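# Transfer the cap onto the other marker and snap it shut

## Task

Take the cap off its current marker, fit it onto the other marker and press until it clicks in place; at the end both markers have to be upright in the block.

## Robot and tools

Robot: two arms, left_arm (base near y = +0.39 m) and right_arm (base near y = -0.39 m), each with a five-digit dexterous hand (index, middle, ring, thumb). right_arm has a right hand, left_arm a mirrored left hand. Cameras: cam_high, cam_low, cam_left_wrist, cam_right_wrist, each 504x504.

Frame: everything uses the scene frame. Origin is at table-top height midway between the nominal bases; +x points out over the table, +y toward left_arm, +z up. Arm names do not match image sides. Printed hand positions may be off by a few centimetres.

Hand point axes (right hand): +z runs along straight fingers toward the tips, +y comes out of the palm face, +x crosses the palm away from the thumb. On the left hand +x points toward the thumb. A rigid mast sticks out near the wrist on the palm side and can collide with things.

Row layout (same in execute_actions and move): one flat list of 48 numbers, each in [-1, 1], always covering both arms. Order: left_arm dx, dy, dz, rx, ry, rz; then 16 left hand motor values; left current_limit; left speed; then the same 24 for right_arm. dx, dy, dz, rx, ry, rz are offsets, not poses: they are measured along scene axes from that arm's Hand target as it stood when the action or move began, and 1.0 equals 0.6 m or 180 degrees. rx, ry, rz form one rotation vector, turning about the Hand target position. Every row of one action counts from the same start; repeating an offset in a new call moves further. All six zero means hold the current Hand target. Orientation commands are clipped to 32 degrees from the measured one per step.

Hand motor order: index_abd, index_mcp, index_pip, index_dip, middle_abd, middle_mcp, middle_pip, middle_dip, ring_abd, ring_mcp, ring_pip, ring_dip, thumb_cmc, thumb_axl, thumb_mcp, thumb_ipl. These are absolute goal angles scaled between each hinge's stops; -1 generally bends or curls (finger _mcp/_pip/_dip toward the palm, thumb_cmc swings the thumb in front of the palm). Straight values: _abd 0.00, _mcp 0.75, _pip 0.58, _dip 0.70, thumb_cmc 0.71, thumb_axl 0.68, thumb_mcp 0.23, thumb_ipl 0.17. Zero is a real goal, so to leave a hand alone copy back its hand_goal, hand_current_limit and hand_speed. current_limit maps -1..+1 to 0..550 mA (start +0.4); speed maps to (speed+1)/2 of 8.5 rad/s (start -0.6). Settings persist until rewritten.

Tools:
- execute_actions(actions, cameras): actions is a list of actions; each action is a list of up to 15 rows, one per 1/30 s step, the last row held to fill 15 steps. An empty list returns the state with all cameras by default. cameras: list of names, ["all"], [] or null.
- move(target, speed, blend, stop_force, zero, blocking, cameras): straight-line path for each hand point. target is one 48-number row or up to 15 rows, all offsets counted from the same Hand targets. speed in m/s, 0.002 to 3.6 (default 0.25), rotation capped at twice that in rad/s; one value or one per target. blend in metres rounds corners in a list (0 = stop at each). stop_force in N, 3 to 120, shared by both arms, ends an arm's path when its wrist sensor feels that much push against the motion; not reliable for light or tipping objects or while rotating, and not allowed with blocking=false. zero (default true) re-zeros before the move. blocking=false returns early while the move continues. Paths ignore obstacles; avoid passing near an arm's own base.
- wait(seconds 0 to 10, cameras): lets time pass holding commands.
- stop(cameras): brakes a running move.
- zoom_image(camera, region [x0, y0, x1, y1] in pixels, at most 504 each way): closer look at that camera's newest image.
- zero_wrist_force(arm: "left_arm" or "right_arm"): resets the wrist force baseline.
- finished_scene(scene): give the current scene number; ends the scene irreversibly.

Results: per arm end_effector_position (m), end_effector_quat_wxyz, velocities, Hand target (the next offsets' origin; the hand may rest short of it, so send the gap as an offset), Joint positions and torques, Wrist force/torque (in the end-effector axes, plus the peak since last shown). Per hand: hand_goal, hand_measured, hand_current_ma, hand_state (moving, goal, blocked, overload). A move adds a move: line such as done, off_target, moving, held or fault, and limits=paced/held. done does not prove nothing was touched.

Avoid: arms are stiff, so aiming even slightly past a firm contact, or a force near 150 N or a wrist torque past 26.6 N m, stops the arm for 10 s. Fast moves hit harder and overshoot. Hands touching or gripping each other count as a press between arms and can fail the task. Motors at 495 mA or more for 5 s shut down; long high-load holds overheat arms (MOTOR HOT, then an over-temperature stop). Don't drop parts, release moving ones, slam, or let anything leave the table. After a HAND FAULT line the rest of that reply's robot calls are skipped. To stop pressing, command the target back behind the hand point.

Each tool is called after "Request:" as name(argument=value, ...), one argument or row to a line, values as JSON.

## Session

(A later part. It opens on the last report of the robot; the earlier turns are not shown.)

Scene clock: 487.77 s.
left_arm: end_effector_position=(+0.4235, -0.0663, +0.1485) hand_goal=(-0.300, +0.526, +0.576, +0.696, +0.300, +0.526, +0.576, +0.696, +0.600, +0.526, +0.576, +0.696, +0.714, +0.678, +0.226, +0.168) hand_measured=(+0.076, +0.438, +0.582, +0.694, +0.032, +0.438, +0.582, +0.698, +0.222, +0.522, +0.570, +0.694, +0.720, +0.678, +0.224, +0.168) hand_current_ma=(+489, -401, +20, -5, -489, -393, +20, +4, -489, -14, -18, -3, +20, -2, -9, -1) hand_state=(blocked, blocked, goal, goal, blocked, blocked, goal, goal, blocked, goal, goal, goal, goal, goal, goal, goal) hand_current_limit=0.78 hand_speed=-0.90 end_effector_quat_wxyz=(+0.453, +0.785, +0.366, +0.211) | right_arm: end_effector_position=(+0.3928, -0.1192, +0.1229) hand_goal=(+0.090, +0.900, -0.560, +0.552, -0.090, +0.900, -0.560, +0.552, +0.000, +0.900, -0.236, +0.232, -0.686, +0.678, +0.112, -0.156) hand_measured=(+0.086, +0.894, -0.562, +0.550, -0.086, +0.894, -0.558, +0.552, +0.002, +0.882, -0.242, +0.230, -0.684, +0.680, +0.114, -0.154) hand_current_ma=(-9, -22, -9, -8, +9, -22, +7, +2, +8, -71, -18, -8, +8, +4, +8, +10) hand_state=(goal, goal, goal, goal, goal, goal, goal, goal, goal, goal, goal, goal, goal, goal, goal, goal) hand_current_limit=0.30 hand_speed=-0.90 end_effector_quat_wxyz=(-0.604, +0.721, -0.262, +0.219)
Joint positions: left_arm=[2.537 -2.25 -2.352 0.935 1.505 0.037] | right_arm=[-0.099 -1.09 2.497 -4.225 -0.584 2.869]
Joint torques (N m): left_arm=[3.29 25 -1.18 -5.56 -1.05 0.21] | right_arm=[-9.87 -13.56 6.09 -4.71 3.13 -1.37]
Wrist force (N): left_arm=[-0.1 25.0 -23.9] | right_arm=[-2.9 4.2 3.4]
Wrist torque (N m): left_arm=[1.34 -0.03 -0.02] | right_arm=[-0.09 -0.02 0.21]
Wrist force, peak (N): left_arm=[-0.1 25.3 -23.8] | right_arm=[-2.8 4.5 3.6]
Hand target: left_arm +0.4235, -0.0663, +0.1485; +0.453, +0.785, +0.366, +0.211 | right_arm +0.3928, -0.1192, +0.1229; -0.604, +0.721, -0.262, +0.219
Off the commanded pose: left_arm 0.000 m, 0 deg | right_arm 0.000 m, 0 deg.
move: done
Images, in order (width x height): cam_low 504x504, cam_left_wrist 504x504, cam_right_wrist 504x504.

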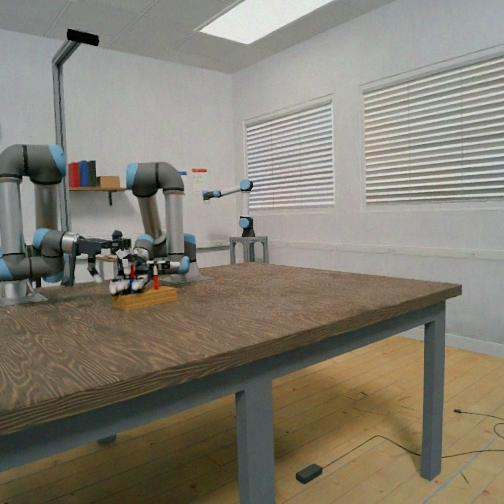

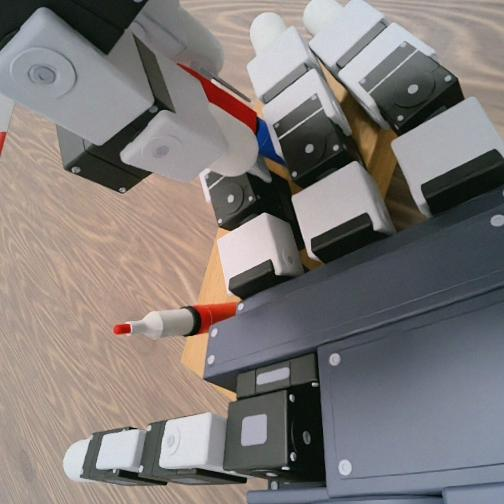

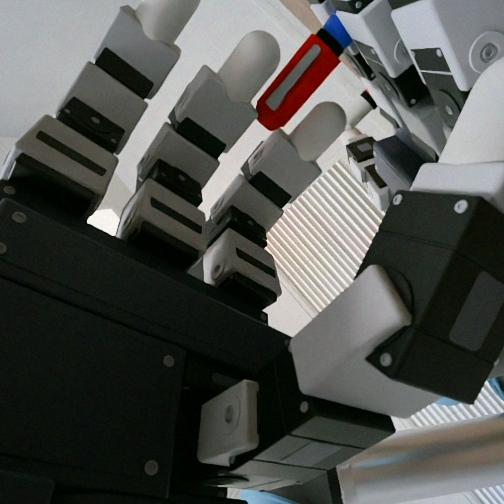

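Request:
move(
  target=[0,0,0,0,0,0,-0.3,0.525,0.576,0.696,0.3,0.525,0.576,0.696,0.6,0.525,0.576,0.696,0.714,0.678,0.226,0.168,0.78,-0.9,0,0,0.0118,0,0,0,0.09,0.9,-0.56,0.551,-0.09,0.9,-0.56,0.551,0,0.9,-0.236,0.232,-0.686,0.677,0.112,-0.157,0.3,-0.9],
  speed=0.03,
)

Request:
move(
  target=[0,0,0.002,0,0,0,-0.3,0.525,0.576,0.696,0.3,0.525,0.576,0.696,0.6,0.525,0.576,0.696,0.714,0.678,0.226,0.168,0.78,-0.9,0,0,0,0,0,0,0.09,0.9,-0.56,0.551,-0.09,0.9,-0.56,0.551,0,0.9,-0.236,0.232,-0.686,0.677,0.112,-0.157,0.3,-0.9],
  speed=0.01,
)

Request:
execute_actions(
  actions=[
    [[0,0,0,0,0,0,0.15,0.44,0.576,0.696,-0.1,0.44,0.576,0.696,-0.25,0.44,0.576,0.696,0.714,0.678,0.226,0.168,0.3,-0.9,0,0,0,0,0,0,0.09,0.9,-0.56,0.551,-0.09,0.9,-0.56,0.551,0,0.9,-0.236,0.232,-0.686,0.677,0.112,-0.157,0.3,-0.9]],
  ],
  cameras=["cam_right_wrist","cam_low","cam_left_wrist"],
)

Request:
zoom_image(
  camera="cam_right_wrist",
  region=[220, 0, 420, 200],
)

Request:
zoom_image(
  camera="cam_low",
  region=[90, 240, 170, 310],
)

Request:
zoom_image(
  camera="cam_left_wrist",
  region=[130, 50, 330, 250],
)

Scene clock: 504.10 s.
left_arm: end_effector_position=(+0.4235, -0.0663, +0.1485) hand_goal=(-0.300, +0.526, +0.576, +0.696, +0.300, +0.526, +0.576, +0.696, +0.600, +0.526, +0.576, +0.696, +0.714, +0.678, +0.226, +0.168) hand_measured=(+0.076, +0.438, +0.582, +0.694, +0.032, +0.438, +0.582, +0.698, +0.222, +0.522, +0.570, +0.694, +0.720, +0.678, +0.224, +0.168) hand_current_ma=(+489, -401, +20, -5, -489, -393, +20, +4, -489, -14, -18, -3, +20, -2, -9, -1) hand_state=(blocked, blocked, goal, goal, blocked, blocked, goal, goal, blocked, goal, goal, goal, goal, goal, goal, goal) hand_current_limit=0.78 hand_speed=-0.90 end_effector_quat_wxyz=(+0.453, +0.785, +0.366, +0.211) | right_arm: end_effector_position=(+0.3928, -0.1192, +0.1299) hand_goal=(+0.090, +0.900, -0.560, +0.552, -0.090, +0.900, -0.560, +0.552, +0.000, +0.900, -0.236, +0.232, -0.686, +0.678, +0.112, -0.156) hand_measured=(+0.086, +0.894, -0.562, +0.550, -0.086, +0.894, -0.558, +0.552, +0.002, +0.882, -0.242, +0.230, -0.684, +0.680, +0.114, -0.154) hand_current_ma=(-9, -23, -9, -8, +9, -22, +7, +2, +8, -71, -18, -8, +8, +4, +8, +10) hand_state=(goal, goal, goal, goal, goal, goal, goal, goal, goal, goal, goal, goal, goal, goal, goal, goal) hand_current_limit=0.30 hand_speed=-0.90 end_effector_quat_wxyz=(-0.604, +0.721, -0.262, +0.219)
Joint positions: left_arm=[2.537 -2.25 -2.352 0.935 1.505 0.037] | right_arm=[-0.099 -1.117 2.498 -4.199 -0.583 2.869]
Joint torques (N m): left_arm=[2.49 25.17 -0.55 -5.88 -1.06 0.32] | right_arm=[-9.01 -30.52 5.4 0.8 2.73 -1.09]
Wrist force (N): left_arm=[-0.2 24.9 -23.8] | right_arm=[-2.8 4.3 3.4]
Wrist torque (N m): left_arm=[1.34 -0.01 -0.03] | right_arm=[-0.07 -0.05 0.22]
Wrist force, peak (N): left_arm=[-0.2 25.3 -24.0] | right_arm=[-2.9 4.5 3.7]
Hand target: left_arm +0.4235, -0.0663, +0.1485; +0.453, +0.785, +0.366, +0.211 | right_arm +0.3928, -0.1192, +0.1299; -0.604, +0.721, -0.262, +0.219
Off the commanded pose: left_arm 0.000 m, 0 deg | right_arm 0.000 m, 0 deg.
move: done

Scene clock: 504.80 s.
left_arm: end_effector_position=(+0.4235, -0.0663, +0.1497) hand_goal=(-0.300, +0.526, +0.576, +0.696, +0.300, +0.526, +0.576, +0.696, +0.600, +0.526, +0.576, +0.696, +0.714, +0.678, +0.226, +0.168) hand_measured=(+0.076, +0.442, +0.580, +0.694, +0.032, +0.442, +0.578, +0.698, +0.222, +0.526, +0.570, +0.694, +0.720, +0.678, +0.224, +0.168) hand_current_ma=(+490, -379, +9, -5, -489, -374, +6, +4, -489, +0, -18, -3, +20, -2, -9, -1) hand_state=(blocked, blocked, goal, goal, blocked, blocked, goal, goal, blocked, goal, goal, goal, goal, goal, goal, goal) hand_current_limit=0.78 hand_speed=-0.90 end_effector_quat_wxyz=(+0.453, +0.785, +0.366, +0.211) | right_arm: end_effector_position=(+0.3928, -0.1192, +0.1299) hand_goal=(+0.090, +0.900, -0.560, +0.552, -0.090, +0.900, -0.560, +0.552, +0.000, +0.900, -0.236, +0.232, -0.686, +0.678, +0.112, -0.156) hand_measured=(+0.086, +0.894, -0.562, +0.550, -0.086, +0.894, -0.558, +0.552, +0.002, +0.882, -0.242, +0.230, -0.684, +0.680, +0.114, -0.154) hand_current_ma=(-9, -23, -9, -8, +9, -22, +7, +2, +8, -71, -18, -8, +8, +4, +8, +10) hand_state=(goal, goal, goal, goal, goal, goal, goal, goal, goal, goal, goal, goal, goal, goal, goal, goal) hand_current_limit=0.30 hand_speed=-0.90 end_effector_quat_wxyz=(-0.604, +0.721, -0.262, +0.219)
Joint positions: left_arm=[2.537 -2.246 -2.352 0.932 1.505 0.037] | right_arm=[-0.099 -1.117 2.498 -4.198 -0.583 2.869]
Joint torques (N m): left_arm=[3.7 36.84 -7.87 -1.78 -1.14 0.4] | right_arm=[-6.57 -32.47 5.53 0.64 1.78 -1.35]
Wrist force (N): left_arm=[0.1 11.0 1.6] | right_arm=[-3.1 4.3 3.4]
Wrist torque (N m): left_arm=[-0.54 0.04 0.03] | right_arm=[-0.07 -0.01 0.20]
Wrist force, peak (N): left_arm=[-0.4 25.2 -23.9] | right_arm=[-3.1 4.4 3.4]
Hand target: left_arm +0.4235, -0.0663, +0.1497; +0.453, +0.785, +0.366, +0.211 | right_arm +0.3928, -0.1192, +0.1299; -0.604, +0.721, -0.262, +0.219
Off the commanded pose: left_arm 0.000 m, 0 deg | right_arm 0.000 m, 0 deg.
move: done

Scene clock: 506.50 s.
left_arm: end_effector_position=(+0.4235, -0.0663, +0.1497) hand_goal=(+0.150, +0.440, +0.576, +0.696, -0.100, +0.440, +0.576, +0.696, -0.250, +0.440, +0.576, +0.696, +0.714, +0.678, +0.226, +0.168) hand_measured=(+0.146, +0.436, +0.580, +0.694, -0.096, +0.436, +0.576, +0.698, -0.246, +0.460, +0.582, +0.696, +0.720, +0.678, +0.224, +0.168) hand_current_ma=(-8, -13, +9, -5, +9, -10, +2, +4, +9, +78, +18, -1, +20, -2, -9, -1) hand_state=(goal, goal, goal, goal, goal, goal, goal, goal, goal, blocked, goal, goal, goal, goal, goal, goal) hand_current_limit=0.30 hand_speed=-0.90 end_effector_quat_wxyz=(+0.453, +0.785, +0.366, +0.211) | right_arm: end_effector_position=(+0.3928, -0.1192, +0.1299) hand_goal=(+0.090, +0.900, -0.560, +0.552, -0.090, +0.900, -0.560, +0.552, +0.000, +0.900, -0.236, +0.232, -0.686, +0.678, +0.112, -0.156) hand_measured=(+0.086, +0.894, -0.562, +0.550, -0.086, +0.894, -0.558, +0.552, +0.002, +0.882, -0.242, +0.230, -0.684, +0.680, +0.114, -0.154) hand_current_ma=(-9, -23, -9, -8, +9, -22, +7, +2, +8, -71, -18, -8, +8, +4, +8, +10) hand_state=(goal, goal, goal, goal, goal, goal, goal, goal, goal, goal, goal, goal, goal, goal, goal, goal) hand_current_limit=0.30 hand_speed=-0.90 end_effector_quat_wxyz=(-0.604, +0.721, -0.262, +0.219)
Joint positions: left_arm=[2.537 -2.246 -2.352 0.932 1.505 0.037] | right_arm=[-0.099 -1.117 2.498 -4.198 -0.583 2.869]
Joint torques (N m): left_arm=[3.31 39.92 9.13 3.98 -1.22 0.38] | right_arm=[-0.01 -32.26 5.4 0.56 -0.66 -1.49]
Wrist force (N): left_arm=[-0.4 3.7 -0.5] | right_arm=[-2.8 4.3 3.2]
Wrist torque (N m): left_arm=[-0.22 0.03 0.05] | right_arm=[-0.06 -0.05 0.23]
Wrist force, peak (N): left_arm=[0.2 10.9 1.2] | right_arm=[-2.9 4.6 3.8]
Hand target: left_arm +0.4235, -0.0663, +0.1497; +0.453, +0.785, +0.366, +0.211 | right_arm +0.3928, -0.1192, +0.1299; -0.604, +0.721, -0.262, +0.219
Off the commanded pose: left_arm 0.000 m, 0 deg | right_arm 0.000 m, 0 deg.
Images, in order (width x height): cam_low 504x504, cam_left_wrist 504x504, cam_right_wrist 504x504.

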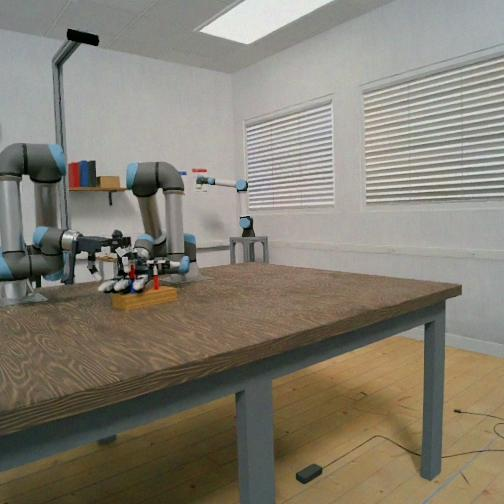

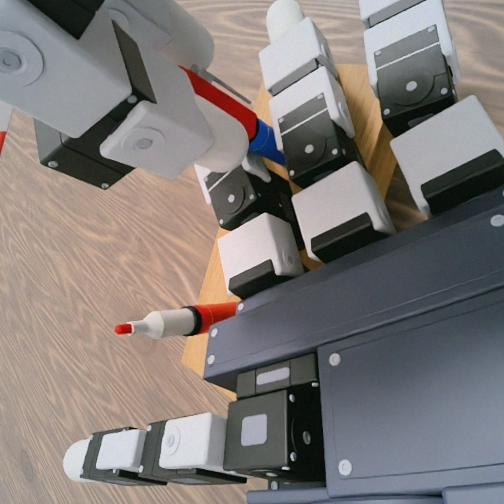

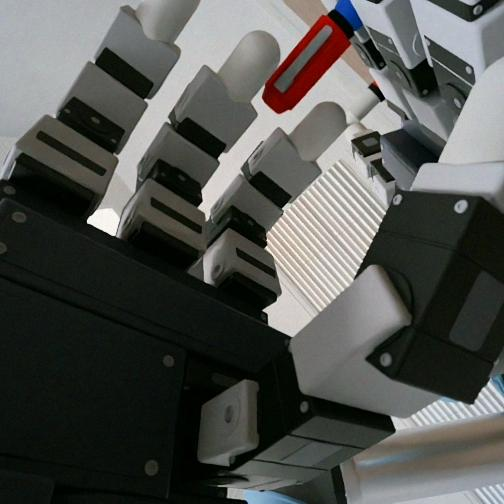

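Scaled by 2.520.

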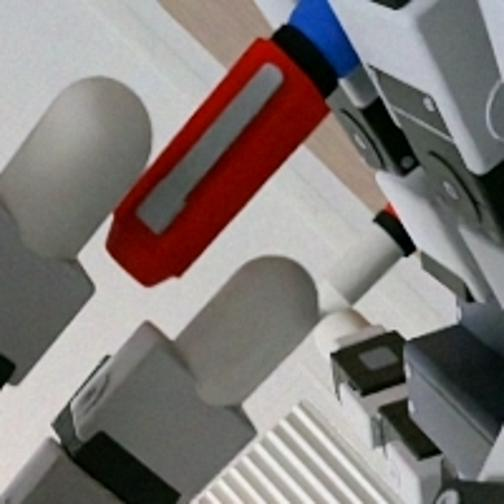

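Scaled by 6.300.

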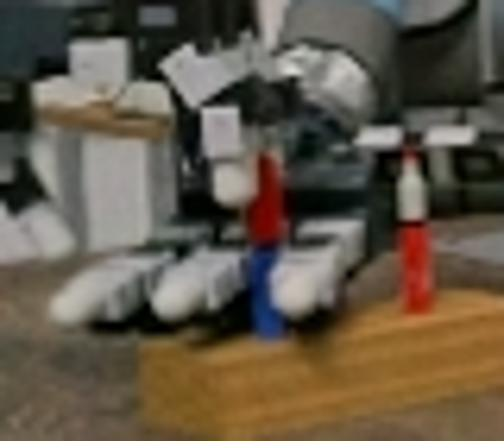

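Scaled by 2.520.

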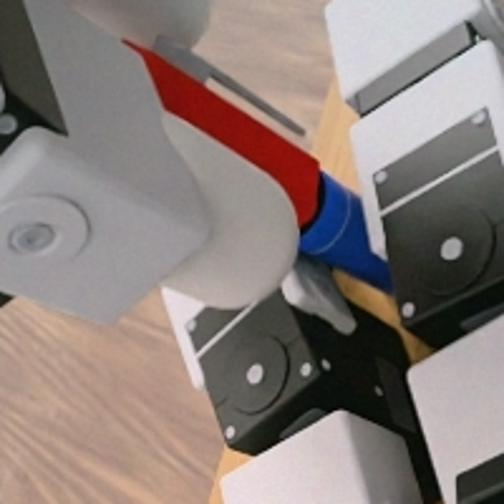

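Request:
move(
  target=[0,0,0.01,0,0,0,0.15,0.44,0.576,0.696,-0.1,0.44,0.576,0.696,-0.25,0.44,0.576,0.696,0.714,0.678,0.226,0.168,0.3,-0.9,0,0,0,0,0,0,0.09,0.9,-0.56,0.551,-0.09,0.9,-0.56,0.551,0,0.9,-0.236,0.232,-0.686,0.677,0.112,-0.157,0.3,-0.9],
  speed=0.02,
  cameras=["cam_right_wrist","cam_low","cam_left_wrist"],
)

Request:
zoom_image(
  camera="cam_right_wrist",
  region=[260, 0, 440, 180],
)

Request:
zoom_image(
  camera="cam_low",
  region=[90, 240, 170, 310],
)

Request:
zoom_image(
  camera="cam_left_wrist",
  region=[130, 50, 330, 250],
)

Scene clock: 508.30 s.
left_arm: end_effector_position=(+0.4235, -0.0663, +0.1557) hand_goal=(+0.150, +0.440, +0.576, +0.696, -0.100, +0.440, +0.576, +0.696, -0.250, +0.440, +0.576, +0.696, +0.714, +0.678, +0.226, +0.168) hand_measured=(+0.146, +0.448, +0.580, +0.694, -0.096, +0.448, +0.576, +0.698, -0.246, +0.460, +0.582, +0.696, +0.720, +0.678, +0.224, +0.168) hand_current_ma=(-8, +25, +9, -5, +9, +23, +2, +4, +9, +77, +18, -1, +20, -2, -9, -1) hand_state=(goal, goal, goal, goal, goal, goal, goal, goal, goal, blocked, goal, goal, goal, goal, goal, goal) hand_current_limit=0.30 hand_speed=-0.90 end_effector_quat_wxyz=(+0.453, +0.785, +0.366, +0.211) | right_arm: end_effector_position=(+0.3928, -0.1192, +0.1299) hand_goal=(+0.090, +0.900, -0.560, +0.552, -0.090, +0.900, -0.560, +0.552, +0.000, +0.900, -0.236, +0.232, -0.686, +0.678, +0.112, -0.156) hand_measured=(+0.086, +0.894, -0.562, +0.550, -0.086, +0.894, -0.558, +0.552, +0.002, +0.882, -0.242, +0.230, -0.684, +0.680, +0.114, -0.154) hand_current_ma=(-9, -23, -9, -8, +9, -22, +7, +2, +8, -71, -18, -8, +8, +4, +8, +10) hand_state=(goal, goal, goal, goal, goal, goal, goal, goal, goal, goal, goal, goal, goal, goal, goal, goal) hand_current_limit=0.30 hand_speed=-0.90 end_effector_quat_wxyz=(-0.604, +0.721, -0.262, +0.219)
Joint positions: left_arm=[2.537 -2.226 -2.355 0.915 1.505 0.037] | right_arm=[-0.099 -1.117 2.498 -4.198 -0.583 2.869]
Joint torques (N m): left_arm=[3.9 39.83 -3.09 0.8 -1.2 0.38] | right_arm=[7.52 -32.27 5.51 0.44 -1.63 -1.23]
Wrist force (N): left_arm=[-0.5 1.3 1.0] | right_arm=[-3.0 4.3 3.3]
Wrist torque (N m): left_arm=[-0.26 0.02 0.03] | right_arm=[-0.08 -0.02 0.21]
Wrist force, peak (N): left_arm=[-0.5 3.9 -0.3] | right_arm=[-3.1 4.4 3.3]
Hand target: left_arm +0.4235, -0.0663, +0.1557; +0.453, +0.785, +0.366, +0.211 | right_arm +0.3928, -0.1192, +0.1299; -0.604, +0.721, -0.262, +0.219
Off the commanded pose: left_arm 0.000 m, 0 deg | right_arm 0.000 m, 0 deg.
move: done
Images, in order (width x height): cam_low 504x504, cam_left_wrist 504x504, cam_right_wrist 504x504.

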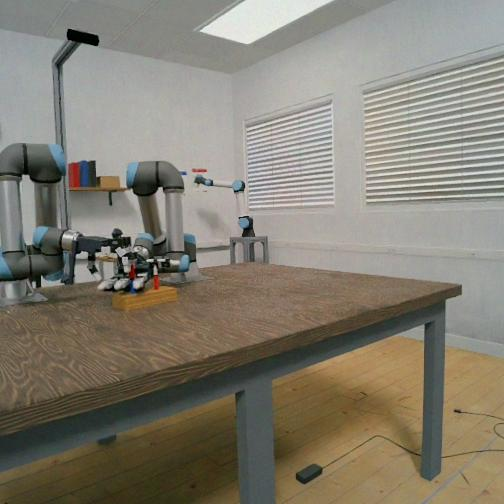

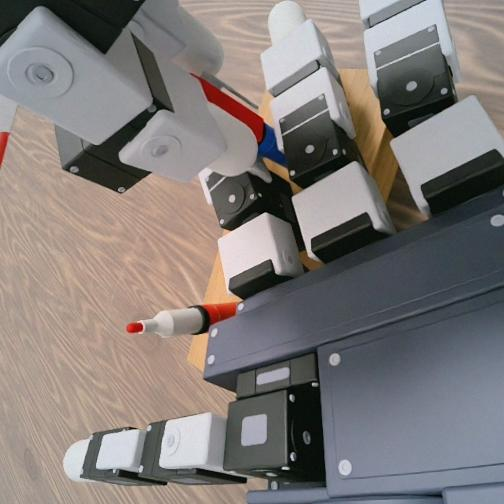

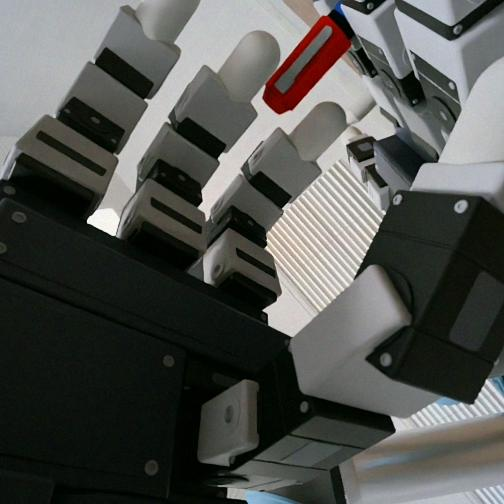

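Scaled by 2.800.

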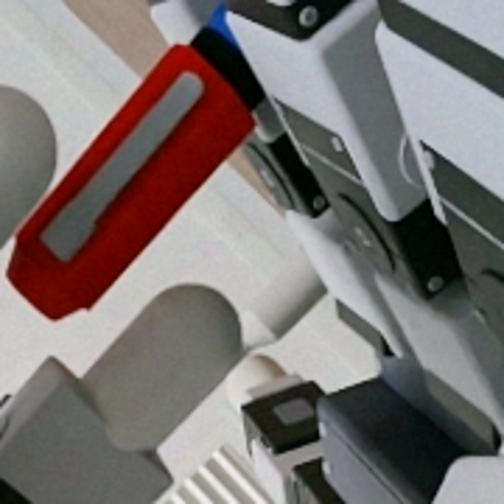

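Scaled by 6.300.

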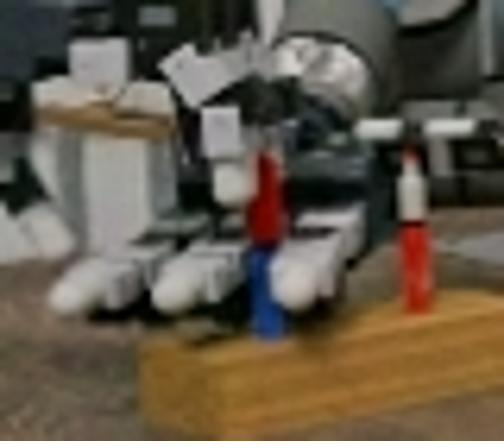

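Scaled by 2.520.

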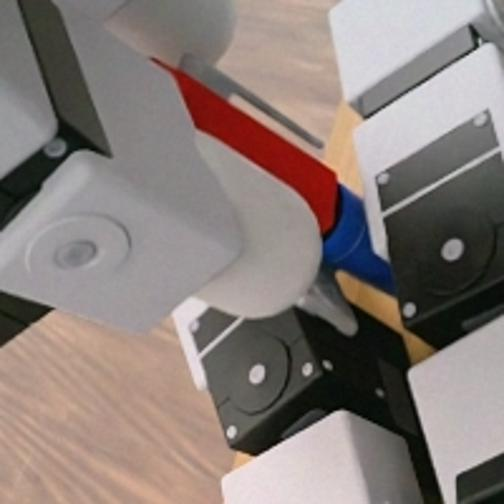

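Request:
execute_actions(
  actions=[
    [[0,0,0,0,0,0,0.095,0.44,0.576,0.696,0.01,0.44,0.576,0.696,-0.2,0.44,0.576,0.696,0.714,0.678,0.226,0.168,0.3,-0.9,0,0,0,0,0,0,0.09,0.9,-0.56,0.551,-0.09,0.9,-0.56,0.551,0,0.9,-0.236,0.232,-0.686,0.677,0.112,-0.157,0.3,-0.9]],
  ],
  cameras=["cam_right_wrist","cam_low","cam_left_wrist"],
)

Request:
zoom_image(
  camera="cam_right_wrist",
  region=[310, 0, 400, 90],
)

Request:
zoom_image(
  camera="cam_left_wrist",
  region=[190, 90, 320, 220],
)

Scene clock: 509.90 s.
left_arm: end_effector_position=(+0.4235, -0.0663, +0.1557) hand_goal=(+0.096, +0.440, +0.576, +0.696, +0.010, +0.440, +0.576, +0.696, -0.200, +0.440, +0.576, +0.696, +0.714, +0.678, +0.226, +0.168) hand_measured=(+0.100, +0.448, +0.580, +0.694, +0.006, +0.448, +0.576, +0.698, -0.204, +0.460, +0.582, +0.696, +0.720, +0.678, +0.224, +0.168) hand_current_ma=(+8, +25, +9, -5, -8, +23, +2, +4, -7, +77, +18, -1, +20, -2, -9, -1) hand_state=(goal, goal, goal, goal, goal, goal, goal, goal, goal, blocked, goal, goal, goal, goal, goal, goal) hand_current_limit=0.30 hand_speed=-0.90 end_effector_quat_wxyz=(+0.453, +0.785, +0.366, +0.211) | right_arm: end_effector_position=(+0.3928, -0.1192, +0.1299) hand_goal=(+0.090, +0.900, -0.560, +0.552, -0.090, +0.900, -0.560, +0.552, +0.000, +0.900, -0.236, +0.232, -0.686, +0.678, +0.112, -0.156) hand_measured=(+0.086, +0.894, -0.562, +0.550, -0.086, +0.894, -0.558, +0.552, +0.002, +0.882, -0.242, +0.230, -0.684, +0.680, +0.114, -0.154) hand_current_ma=(-9, -23, -9, -8, +9, -22, +7, +2, +8, -71, -18, -8, +8, +4, +8, +10) hand_state=(goal, goal, goal, goal, goal, goal, goal, goal, goal, goal, goal, goal, goal, goal, goal, goal) hand_current_limit=0.30 hand_speed=-0.90 end_effector_quat_wxyz=(-0.604, +0.721, -0.262, +0.219)
Joint positions: left_arm=[2.537 -2.226 -2.355 0.915 1.505 0.037] | right_arm=[-0.099 -1.117 2.498 -4.198 -0.583 2.869]
Joint torques (N m): left_arm=[3.86 41.2 -2.76 0.61 -1.47 0.35] | right_arm=[8.65 -31.75 4.96 0.61 -1.59 -1.42]
Wrist force (N): left_arm=[-0.6 1.3 1.2] | right_arm=[-2.5 4.3 3.2]
Wrist torque (N m): left_arm=[-0.29 0.06 0.03] | right_arm=[-0.06 -0.09 0.26]
Wrist force, peak (N): left_arm=[-0.5 1.4 1.3] | right_arm=[-3.1 4.4 3.5]
Hand target: left_arm +0.4235, -0.0663, +0.1557; +0.453, +0.785, +0.366, +0.211 | right_arm +0.3928, -0.1192, +0.1299; -0.604, +0.721, -0.262, +0.219
Off the commanded pose: left_arm 0.000 m, 0 deg | right_arm 0.000 m, 0 deg.
Images, in order (width x height): cam_low 504x504, cam_left_wrist 504x504, cam_right_wrist 504x504.

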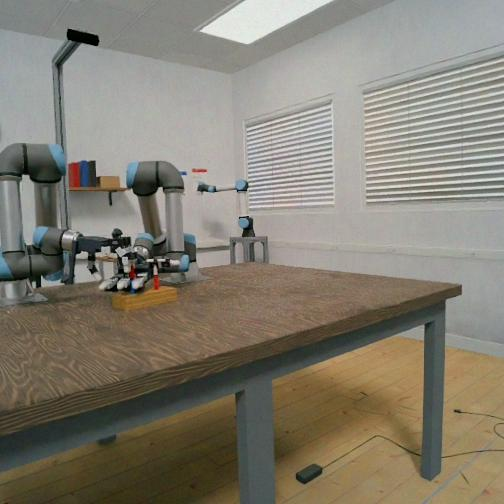

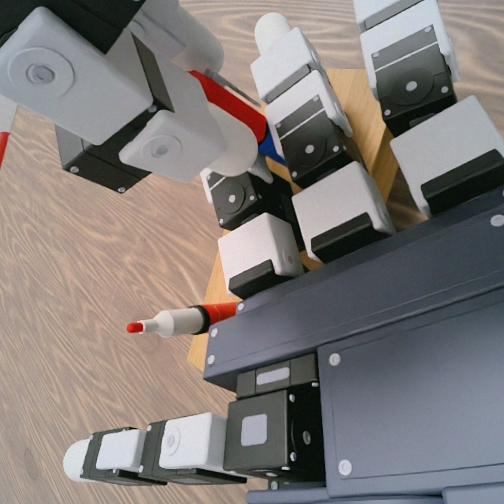

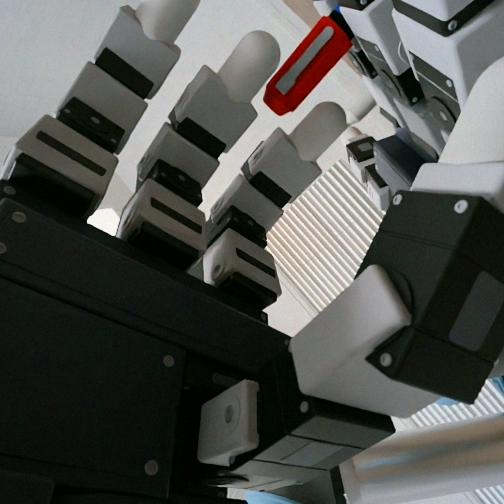

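Scaled by 5.600.

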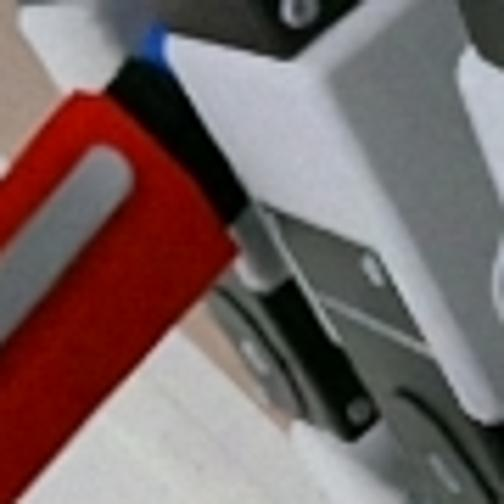

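Scaled by 3.877.

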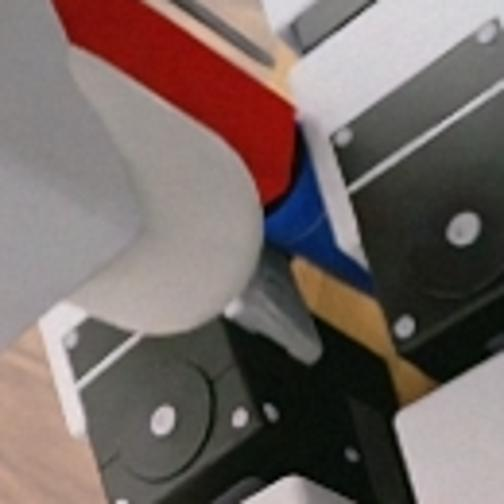

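Request:
move(
  target=[0,0,0.005,0,0,0,0.095,0.44,0.576,0.696,0.01,0.44,0.576,0.696,-0.2,0.44,0.576,0.696,0.714,0.678,0.226,0.168,0.3,-0.9,0,0,0,0,0,0,0.09,0.9,-0.56,0.551,-0.09,0.9,-0.56,0.551,0,0.9,-0.236,0.232,-0.686,0.677,0.112,-0.157,0.3,-0.9],
  speed=0.01,
  stop_force=3,
  cameras=["cam_right_wrist","cam_low","cam_left_wrist"],
)

Request:
zoom_image(
  camera="cam_right_wrist",
  region=[310, 0, 400, 90],
)

Request:
zoom_image(
  camera="cam_left_wrist",
  region=[190, 90, 320, 220],
)

Scene clock: 514.73 s.
left_arm: end_effector_position=(+0.4235, -0.0663, +0.1587) hand_goal=(+0.096, +0.440, +0.576, +0.696, +0.010, +0.440, +0.576, +0.696, -0.200, +0.440, +0.576, +0.696, +0.714, +0.678, +0.226, +0.168) hand_measured=(+0.100, +0.448, +0.580, +0.694, +0.006, +0.448, +0.576, +0.698, -0.204, +0.460, +0.582, +0.696, +0.720, +0.678, +0.224, +0.168) hand_current_ma=(+8, +28, +9, -5, -8, +27, +2, +4, -7, +77, +18, -1, +20, -2, -9, -1) hand_state=(goal, goal, goal, goal, goal, goal, goal, goal, goal, blocked, goal, goal, goal, goal, goal, goal) hand_current_limit=0.30 hand_speed=-0.90 end_effector_quat_wxyz=(+0.453, +0.785, +0.366, +0.211) | right_arm: end_effector_position=(+0.3928, -0.1192, +0.1299) hand_goal=(+0.090, +0.900, -0.560, +0.552, -0.090, +0.900, -0.560, +0.552, +0.000, +0.900, -0.236, +0.232, -0.686, +0.678, +0.112, -0.156) hand_measured=(+0.086, +0.894, -0.562, +0.550, -0.086, +0.894, -0.558, +0.552, +0.002, +0.882, -0.242, +0.230, -0.684, +0.680, +0.114, -0.154) hand_current_ma=(-9, -23, -9, -8, +9, -22, +7, +2, +8, -71, -18, -8, +8, +4, +8, +10) hand_state=(goal, goal, goal, goal, goal, goal, goal, goal, goal, goal, goal, goal, goal, goal, goal, goal) hand_current_limit=0.30 hand_speed=-0.90 end_effector_quat_wxyz=(-0.604, +0.721, -0.262, +0.219)
Joint positions: left_arm=[2.537 -2.216 -2.356 0.906 1.505 0.037] | right_arm=[-0.099 -1.117 2.498 -4.198 -0.583 2.869]
Joint torques (N m): left_arm=[4.26 41.49 -3.47 0.84 -1.31 0.29] | right_arm=[7.9 -33.04 3.91 0.7 -1.59 -1.34]
Wrist force (N): left_arm=[-0.4 1.0 1.0] | right_arm=[-2.7 4.2 3.3]
Wrist torque (N m): left_arm=[-0.29 0.02 0.04] | right_arm=[-0.07 -0.05 0.24]
Wrist force, peak (N): left_arm=[-0.5 1.5 1.1] | right_arm=[-3.2 4.5 3.3]
Hand target: left_arm +0.4235, -0.0663, +0.1587; +0.453, +0.785, +0.366, +0.211 | right_arm +0.3928, -0.1192, +0.1299; -0.604, +0.721, -0.262, +0.219
Off the commanded pose: left_arm 0.000 m, 0 deg | right_arm 0.000 m, 0 deg.
move: done
Images, in order (width x height): cam_low 504x504, cam_left_wrist 504x504, cam_right_wrist 504x504.

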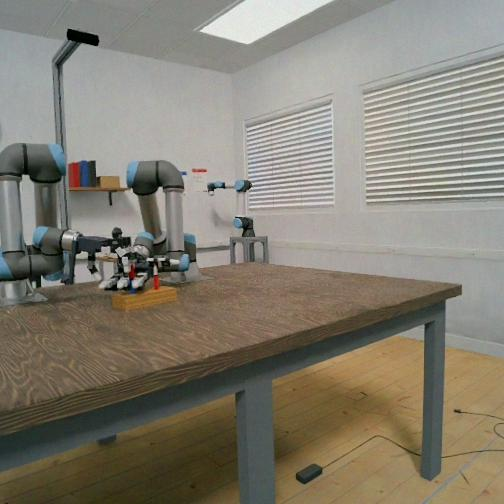

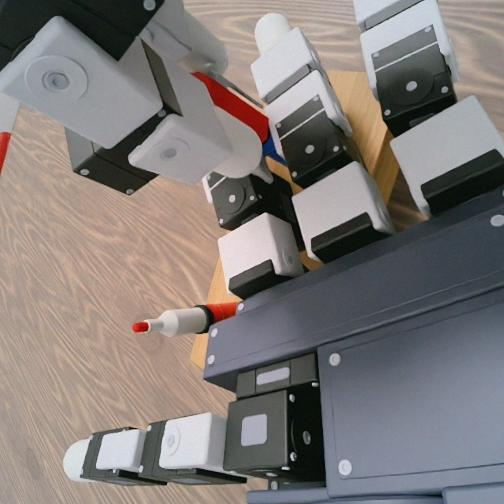

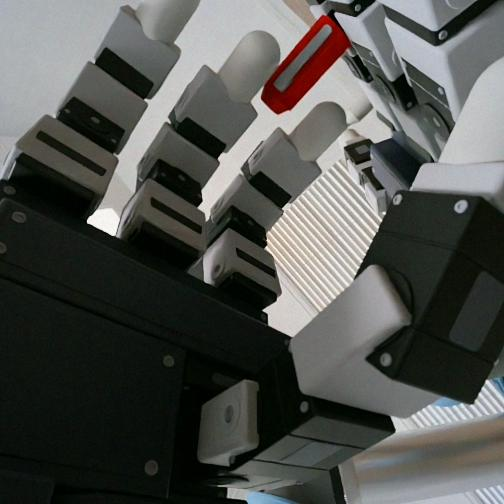

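Scaled by 5.600.

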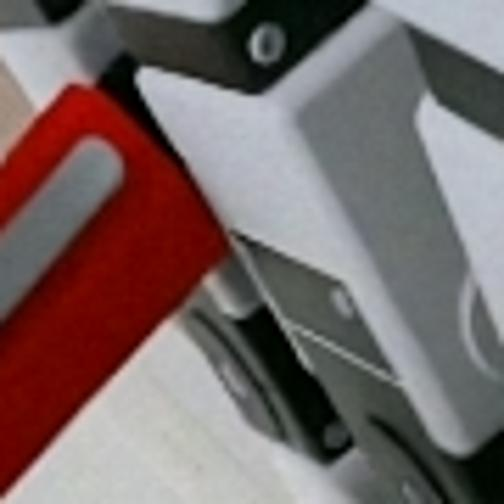

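Scaled by 3.877.

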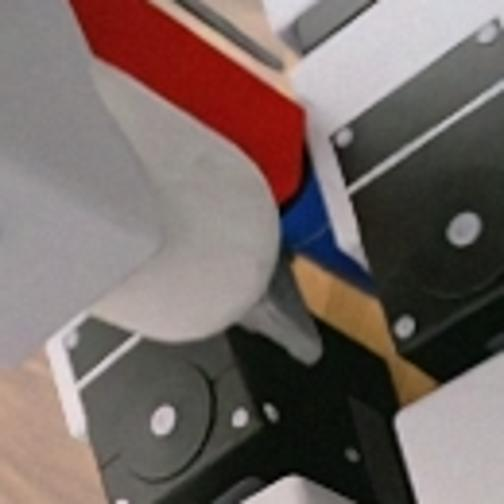

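Request:
execute_actions(
  actions=[
    [[0,0,0,0,0,0,0.06,0.44,0.576,0.696,0.045,0.44,0.576,0.696,-0.15,0.44,0.576,0.696,0.714,0.678,0.226,0.168,0.1,-0.9,0,0,0,0,0,0,0.09,0.9,-0.56,0.551,-0.09,0.9,-0.56,0.551,0,0.9,-0.236,0.232,-0.686,0.677,0.112,-0.157,0.3,-0.9]],
  ],
)

Request:
move(
  target=[0,0,0.005,0,0,0,0.06,0.44,0.576,0.696,0.045,0.44,0.576,0.696,-0.15,0.44,0.576,0.696,0.714,0.678,0.226,0.168,0.1,-0.9,0,0,0,0,0,0,0.09,0.9,-0.56,0.551,-0.09,0.9,-0.56,0.551,0,0.9,-0.236,0.232,-0.686,0.677,0.112,-0.157,0.3,-0.9],
  speed=0.01,
  stop_force=4,
  cameras=["cam_right_wrist","cam_low","cam_left_wrist"],
)

Request:
zoom_image(
  camera="cam_right_wrist",
  region=[310, 0, 400, 90],
)

Request:
zoom_image(
  camera="cam_left_wrist",
  region=[190, 90, 320, 220],
)

Request:
zoom_image(
  camera="cam_low",
  region=[90, 240, 170, 310],
)

Scene clock: 516.67 s.
left_arm: end_effector_position=(+0.4235, -0.0663, +0.1587) hand_goal=(+0.060, +0.440, +0.576, +0.696, +0.046, +0.440, +0.576, +0.696, -0.150, +0.440, +0.576, +0.696, +0.714, +0.678, +0.226, +0.168) hand_measured=(+0.090, +0.448, +0.580, +0.694, +0.014, +0.448, +0.576, +0.698, -0.154, +0.460, +0.582, +0.696, +0.720, +0.678, +0.224, +0.168) hand_current_ma=(+97, +29, +9, -5, -100, +27, +2, +4, -7, +77, +18, -1, +20, -2, -9, -1) hand_state=(blocked, goal, goal, goal, blocked, goal, goal, goal, goal, blocked, goal, goal, goal, goal, goal, goal) hand_current_limit=0.10 hand_speed=-0.90 end_effector_quat_wxyz=(+0.453, +0.785, +0.366, +0.211) | right_arm: end_effector_position=(+0.3928, -0.1192, +0.1299) hand_goal=(+0.090, +0.900, -0.560, +0.552, -0.090, +0.900, -0.560, +0.552, +0.000, +0.900, -0.236, +0.232, -0.686, +0.678, +0.112, -0.156) hand_measured=(+0.086, +0.894, -0.562, +0.550, -0.086, +0.894, -0.558, +0.552, +0.002, +0.882, -0.242, +0.230, -0.684, +0.680, +0.114, -0.154) hand_current_ma=(-9, -23, -9, -8, +9, -22, +7, +2, +8, -71, -18, -8, +8, +4, +8, +10) hand_state=(goal, goal, goal, goal, goal, goal, goal, goal, goal, goal, goal, goal, goal, goal, goal, goal) hand_current_limit=0.30 hand_speed=-0.90 end_effector_quat_wxyz=(-0.604, +0.721, -0.262, +0.219)
Joint positions: left_arm=[2.537 -2.216 -2.356 0.906 1.505 0.037] | right_arm=[-0.099 -1.117 2.498 -4.198 -0.583 2.869]
Joint torques (N m): left_arm=[4.73 41.21 -3.15 0.74 -1.32 0.29] | right_arm=[8.03 -32.84 4.63 0.51 -1.65 -1.42]
Wrist force (N): left_arm=[-0.3 1.1 1.1] | right_arm=[-3.0 4.2 3.2]
Wrist torque (N m): left_arm=[-0.29 0.04 0.05] | right_arm=[-0.07 -0.02 0.21]
Wrist force, peak (N): left_arm=[-0.4 1.4 1.2] | right_arm=[-3.0 4.5 3.5]
Hand target: left_arm +0.4235, -0.0663, +0.1587; +0.453, +0.785, +0.366, +0.211 | right_arm +0.3928, -0.1192, +0.1299; -0.604, +0.721, -0.262, +0.219
Off the commanded pose: left_arm 0.000 m, 0 deg | right_arm 0.000 m, 0 deg.

Scene clock: 517.97 s.
left_arm: end_effector_position=(+0.4235, -0.0663, +0.1617) hand_goal=(+0.060, +0.440, +0.576, +0.696, +0.046, +0.440, +0.576, +0.696, -0.150, +0.440, +0.576, +0.696, +0.714, +0.678, +0.226, +0.168) hand_measured=(+0.090, +0.448, +0.580, +0.694, +0.014, +0.448, +0.576, +0.698, -0.154, +0.460, +0.582, +0.696, +0.720, +0.678, +0.224, +0.168) hand_current_ma=(+97, +29, +9, -5, -100, +27, +2, +4, -7, +77, +18, -1, +20, -2, -9, -1) hand_state=(blocked, goal, goal, goal, blocked, goal, goal, goal, goal, blocked, goal, goal, goal, goal, goal, goal) hand_current_limit=0.10 hand_speed=-0.90 end_effector_quat_wxyz=(+0.453, +0.785, +0.366, +0.211) | right_arm: end_effector_position=(+0.3928, -0.1192, +0.1299) hand_goal=(+0.090, +0.900, -0.560, +0.552, -0.090, +0.900, -0.560, +0.552, +0.000, +0.900, -0.236, +0.232, -0.686, +0.678, +0.112, -0.156) hand_measured=(+0.086, +0.894, -0.562, +0.550, -0.086, +0.894, -0.558, +0.552, +0.002, +0.882, -0.242, +0.230, -0.684, +0.680, +0.114, -0.154) hand_current_ma=(-9, -23, -9, -8, +9, -22, +7, +2, +8, -71, -18, -8, +8, +4, +8, +10) hand_state=(goal, goal, goal, goal, goal, goal, goal, goal, goal, goal, goal, goal, goal, goal, goal, goal) hand_current_limit=0.30 hand_speed=-0.90 end_effector_quat_wxyz=(-0.604, +0.721, -0.262, +0.219)
Joint positions: left_arm=[2.537 -2.206 -2.358 0.898 1.505 0.037] | right_arm=[-0.099 -1.117 2.498 -4.198 -0.583 2.869]
Joint torques (N m): left_arm=[3.83 41.47 -2.78 0.81 -1.47 0.34] | right_arm=[8.63 -31.82 4.28 0.57 -1.78 -1.36]
Wrist force (N): left_arm=[-0.4 1.1 1.2] | right_arm=[-3.0 4.2 3.5]
Wrist torque (N m): left_arm=[-0.29 0.05 0.05] | right_arm=[-0.09 -0.03 0.21]
Wrist force, peak (N): left_arm=[-0.5 1.3 1.4] | right_arm=[-3.0 4.6 3.4]
Hand target: left_arm +0.4235, -0.0663, +0.1617; +0.453, +0.785, +0.366, +0.211 | right_arm +0.3928, -0.1192, +0.1299; -0.604, +0.721, -0.262, +0.219
Off the commanded pose: left_arm 0.000 m, 0 deg | right_arm 0.000 m, 0 deg.
move: done
Images, in order (width x height): cam_low 504x504, cam_left_wrist 504x504, cam_right_wrist 504x504.

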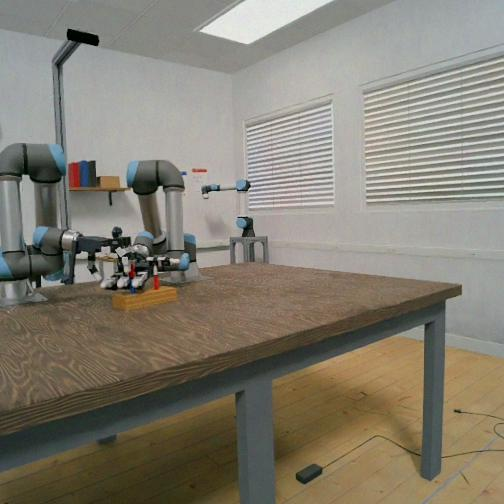

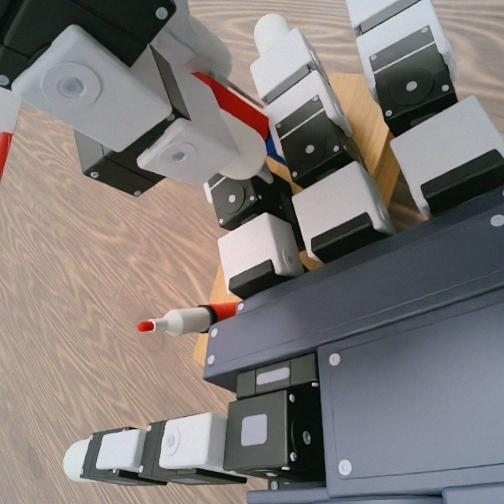

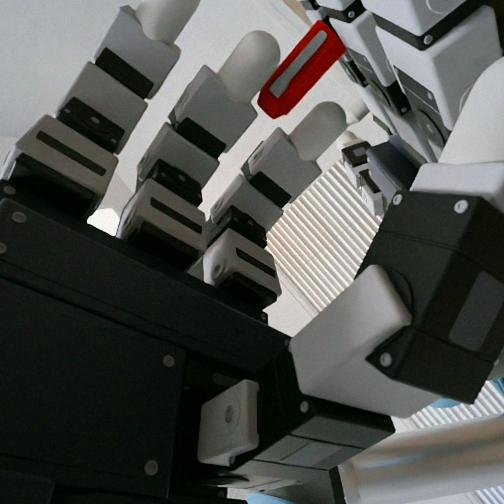

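Scaled by 5.600.

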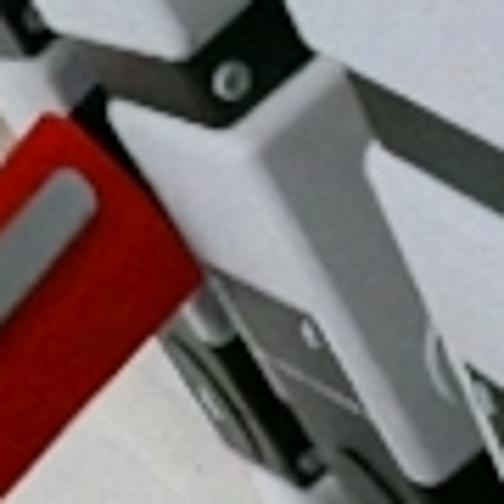

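Scaled by 3.877.

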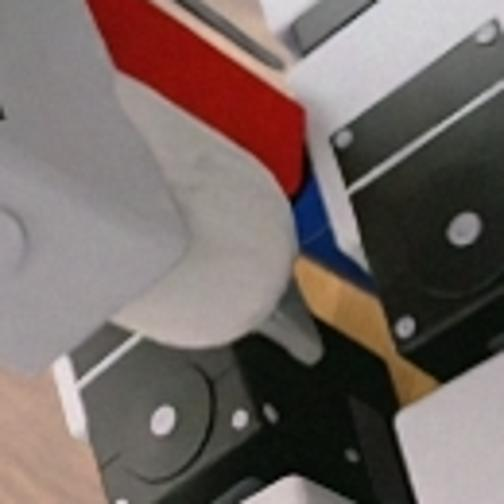

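Scaled by 6.300.

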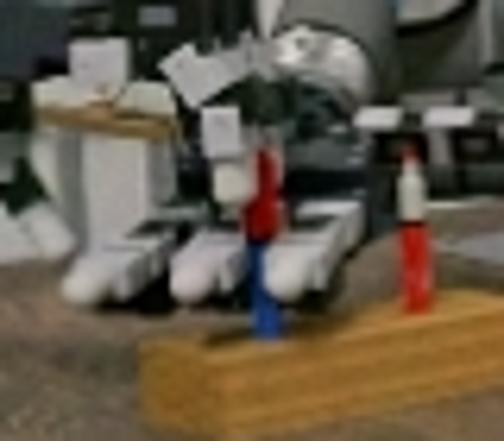

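Request:
move(
  target=[0,0,0.006,0,0,0,0.06,0.44,0.576,0.696,0.045,0.44,0.576,0.696,-0.15,0.44,0.576,0.696,0.714,0.678,0.226,0.168,0.1,-0.9,0,0,0,0,0,0,0.09,0.9,-0.56,0.551,-0.09,0.9,-0.56,0.551,0,0.9,-0.236,0.232,-0.686,0.677,0.112,-0.157,0.3,-0.9],
  speed=0.01,
  stop_force=4,
  cameras=["cam_right_wrist","cam_low","cam_left_wrist"],
)

Request:
zoom_image(
  camera="cam_right_wrist",
  region=[310, 0, 400, 90],
)

Request:
zoom_image(
  camera="cam_left_wrist",
  region=[190, 90, 320, 220],
)

Request:
zoom_image(
  camera="cam_low",
  region=[90, 240, 170, 310],
)

Scene clock: 520.10 s.
left_arm: end_effector_position=(+0.4235, -0.0663, +0.1653) hand_goal=(+0.060, +0.440, +0.576, +0.696, +0.046, +0.440, +0.576, +0.696, -0.150, +0.440, +0.576, +0.696, +0.714, +0.678, +0.226, +0.168) hand_measured=(+0.090, +0.456, +0.580, +0.694, +0.014, +0.454, +0.578, +0.698, -0.154, +0.460, +0.582, +0.696, +0.720, +0.678, +0.224, +0.168) hand_current_ma=(+97, +57, +9, -5, -100, +53, +4, +4, -7, +77, +18, -1, +20, -2, -9, -1) hand_state=(blocked, goal, goal, goal, blocked, goal, goal, goal, goal, blocked, goal, goal, goal, goal, goal, goal) hand_current_limit=0.10 hand_speed=-0.90 end_effector_quat_wxyz=(+0.453, +0.785, +0.366, +0.211) | right_arm: end_effector_position=(+0.3928, -0.1192, +0.1299) hand_goal=(+0.090, +0.900, -0.560, +0.552, -0.090, +0.900, -0.560, +0.552, +0.000, +0.900, -0.236, +0.232, -0.686, +0.678, +0.112, -0.156) hand_measured=(+0.086, +0.894, -0.562, +0.550, -0.088, +0.896, -0.558, +0.552, +0.002, +0.882, -0.242, +0.230, -0.684, +0.680, +0.114, -0.154) hand_current_ma=(-9, -23, -9, -8, +6, -17, +4, +2, +8, -71, -18, -8, +8, +4, +8, +10) hand_state=(goal, goal, goal, goal, goal, goal, goal, goal, goal, goal, goal, goal, goal, goal, goal, goal) hand_current_limit=0.30 hand_speed=-0.90 end_effector_quat_wxyz=(-0.604, +0.721, -0.262, +0.219)
Joint positions: left_arm=[2.537 -2.194 -2.359 0.887 1.505 0.037] | right_arm=[-0.099 -1.117 2.498 -4.198 -0.583 2.869]
Joint torques (N m): left_arm=[3.67 40.88 -2.06 0.8 -1.56 0.07] | right_arm=[8.82 -31.6 4.68 0.41 -1.52 -1.47]
Wrist force (N): left_arm=[-0.5 0.9 1.0] | right_arm=[-2.6 3.9 3.3]
Wrist torque (N m): left_arm=[-0.26 0.07 0.03] | right_arm=[-0.10 -0.05 0.23]
Wrist force, peak (N): left_arm=[-0.3 1.4 1.3] | right_arm=[-3.1 4.6 3.4]
Hand target: left_arm +0.4235, -0.0663, +0.1653; +0.453, +0.785, +0.366, +0.211 | right_arm +0.3928, -0.1192, +0.1299; -0.604, +0.721, -0.262, +0.219
Off the commanded pose: left_arm 0.000 m, 0 deg | right_arm 0.000 m, 0 deg.
move: done
Images, in order (width x height): cam_low 504x504, cam_left_wrist 504x504, cam_right_wrist 504x504.

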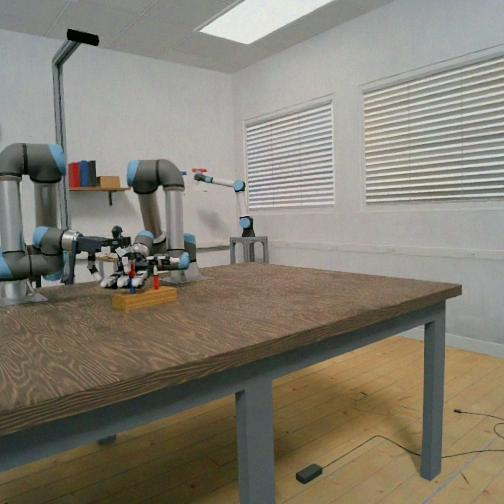

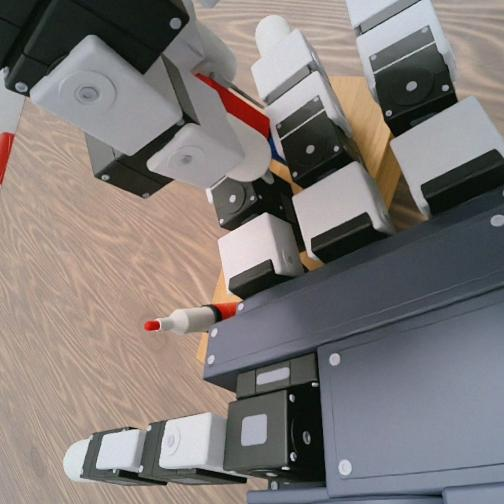

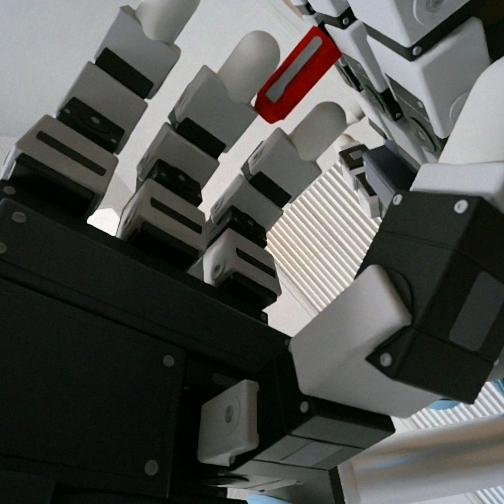

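Scaled by 5.600.

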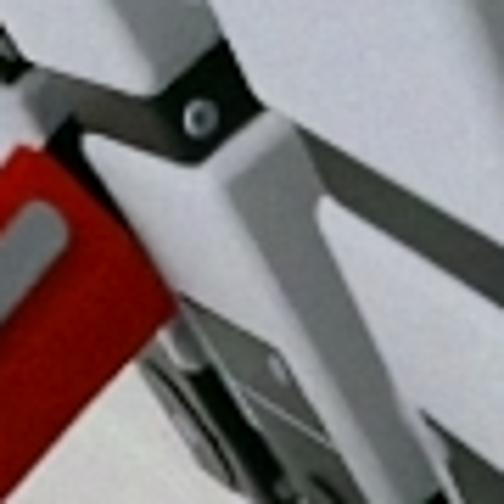

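Scaled by 3.877.

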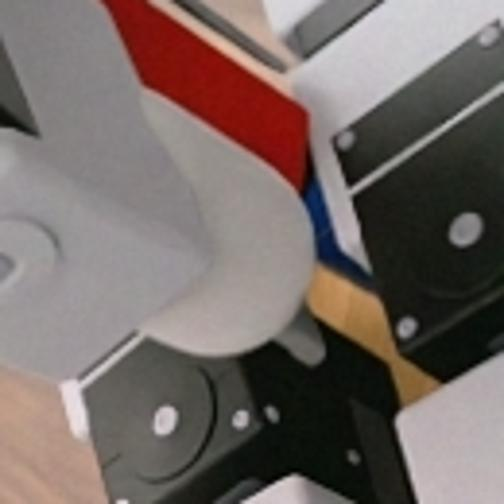

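Scaled by 6.300.

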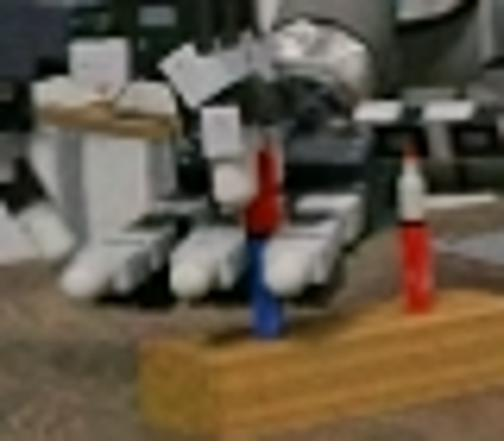

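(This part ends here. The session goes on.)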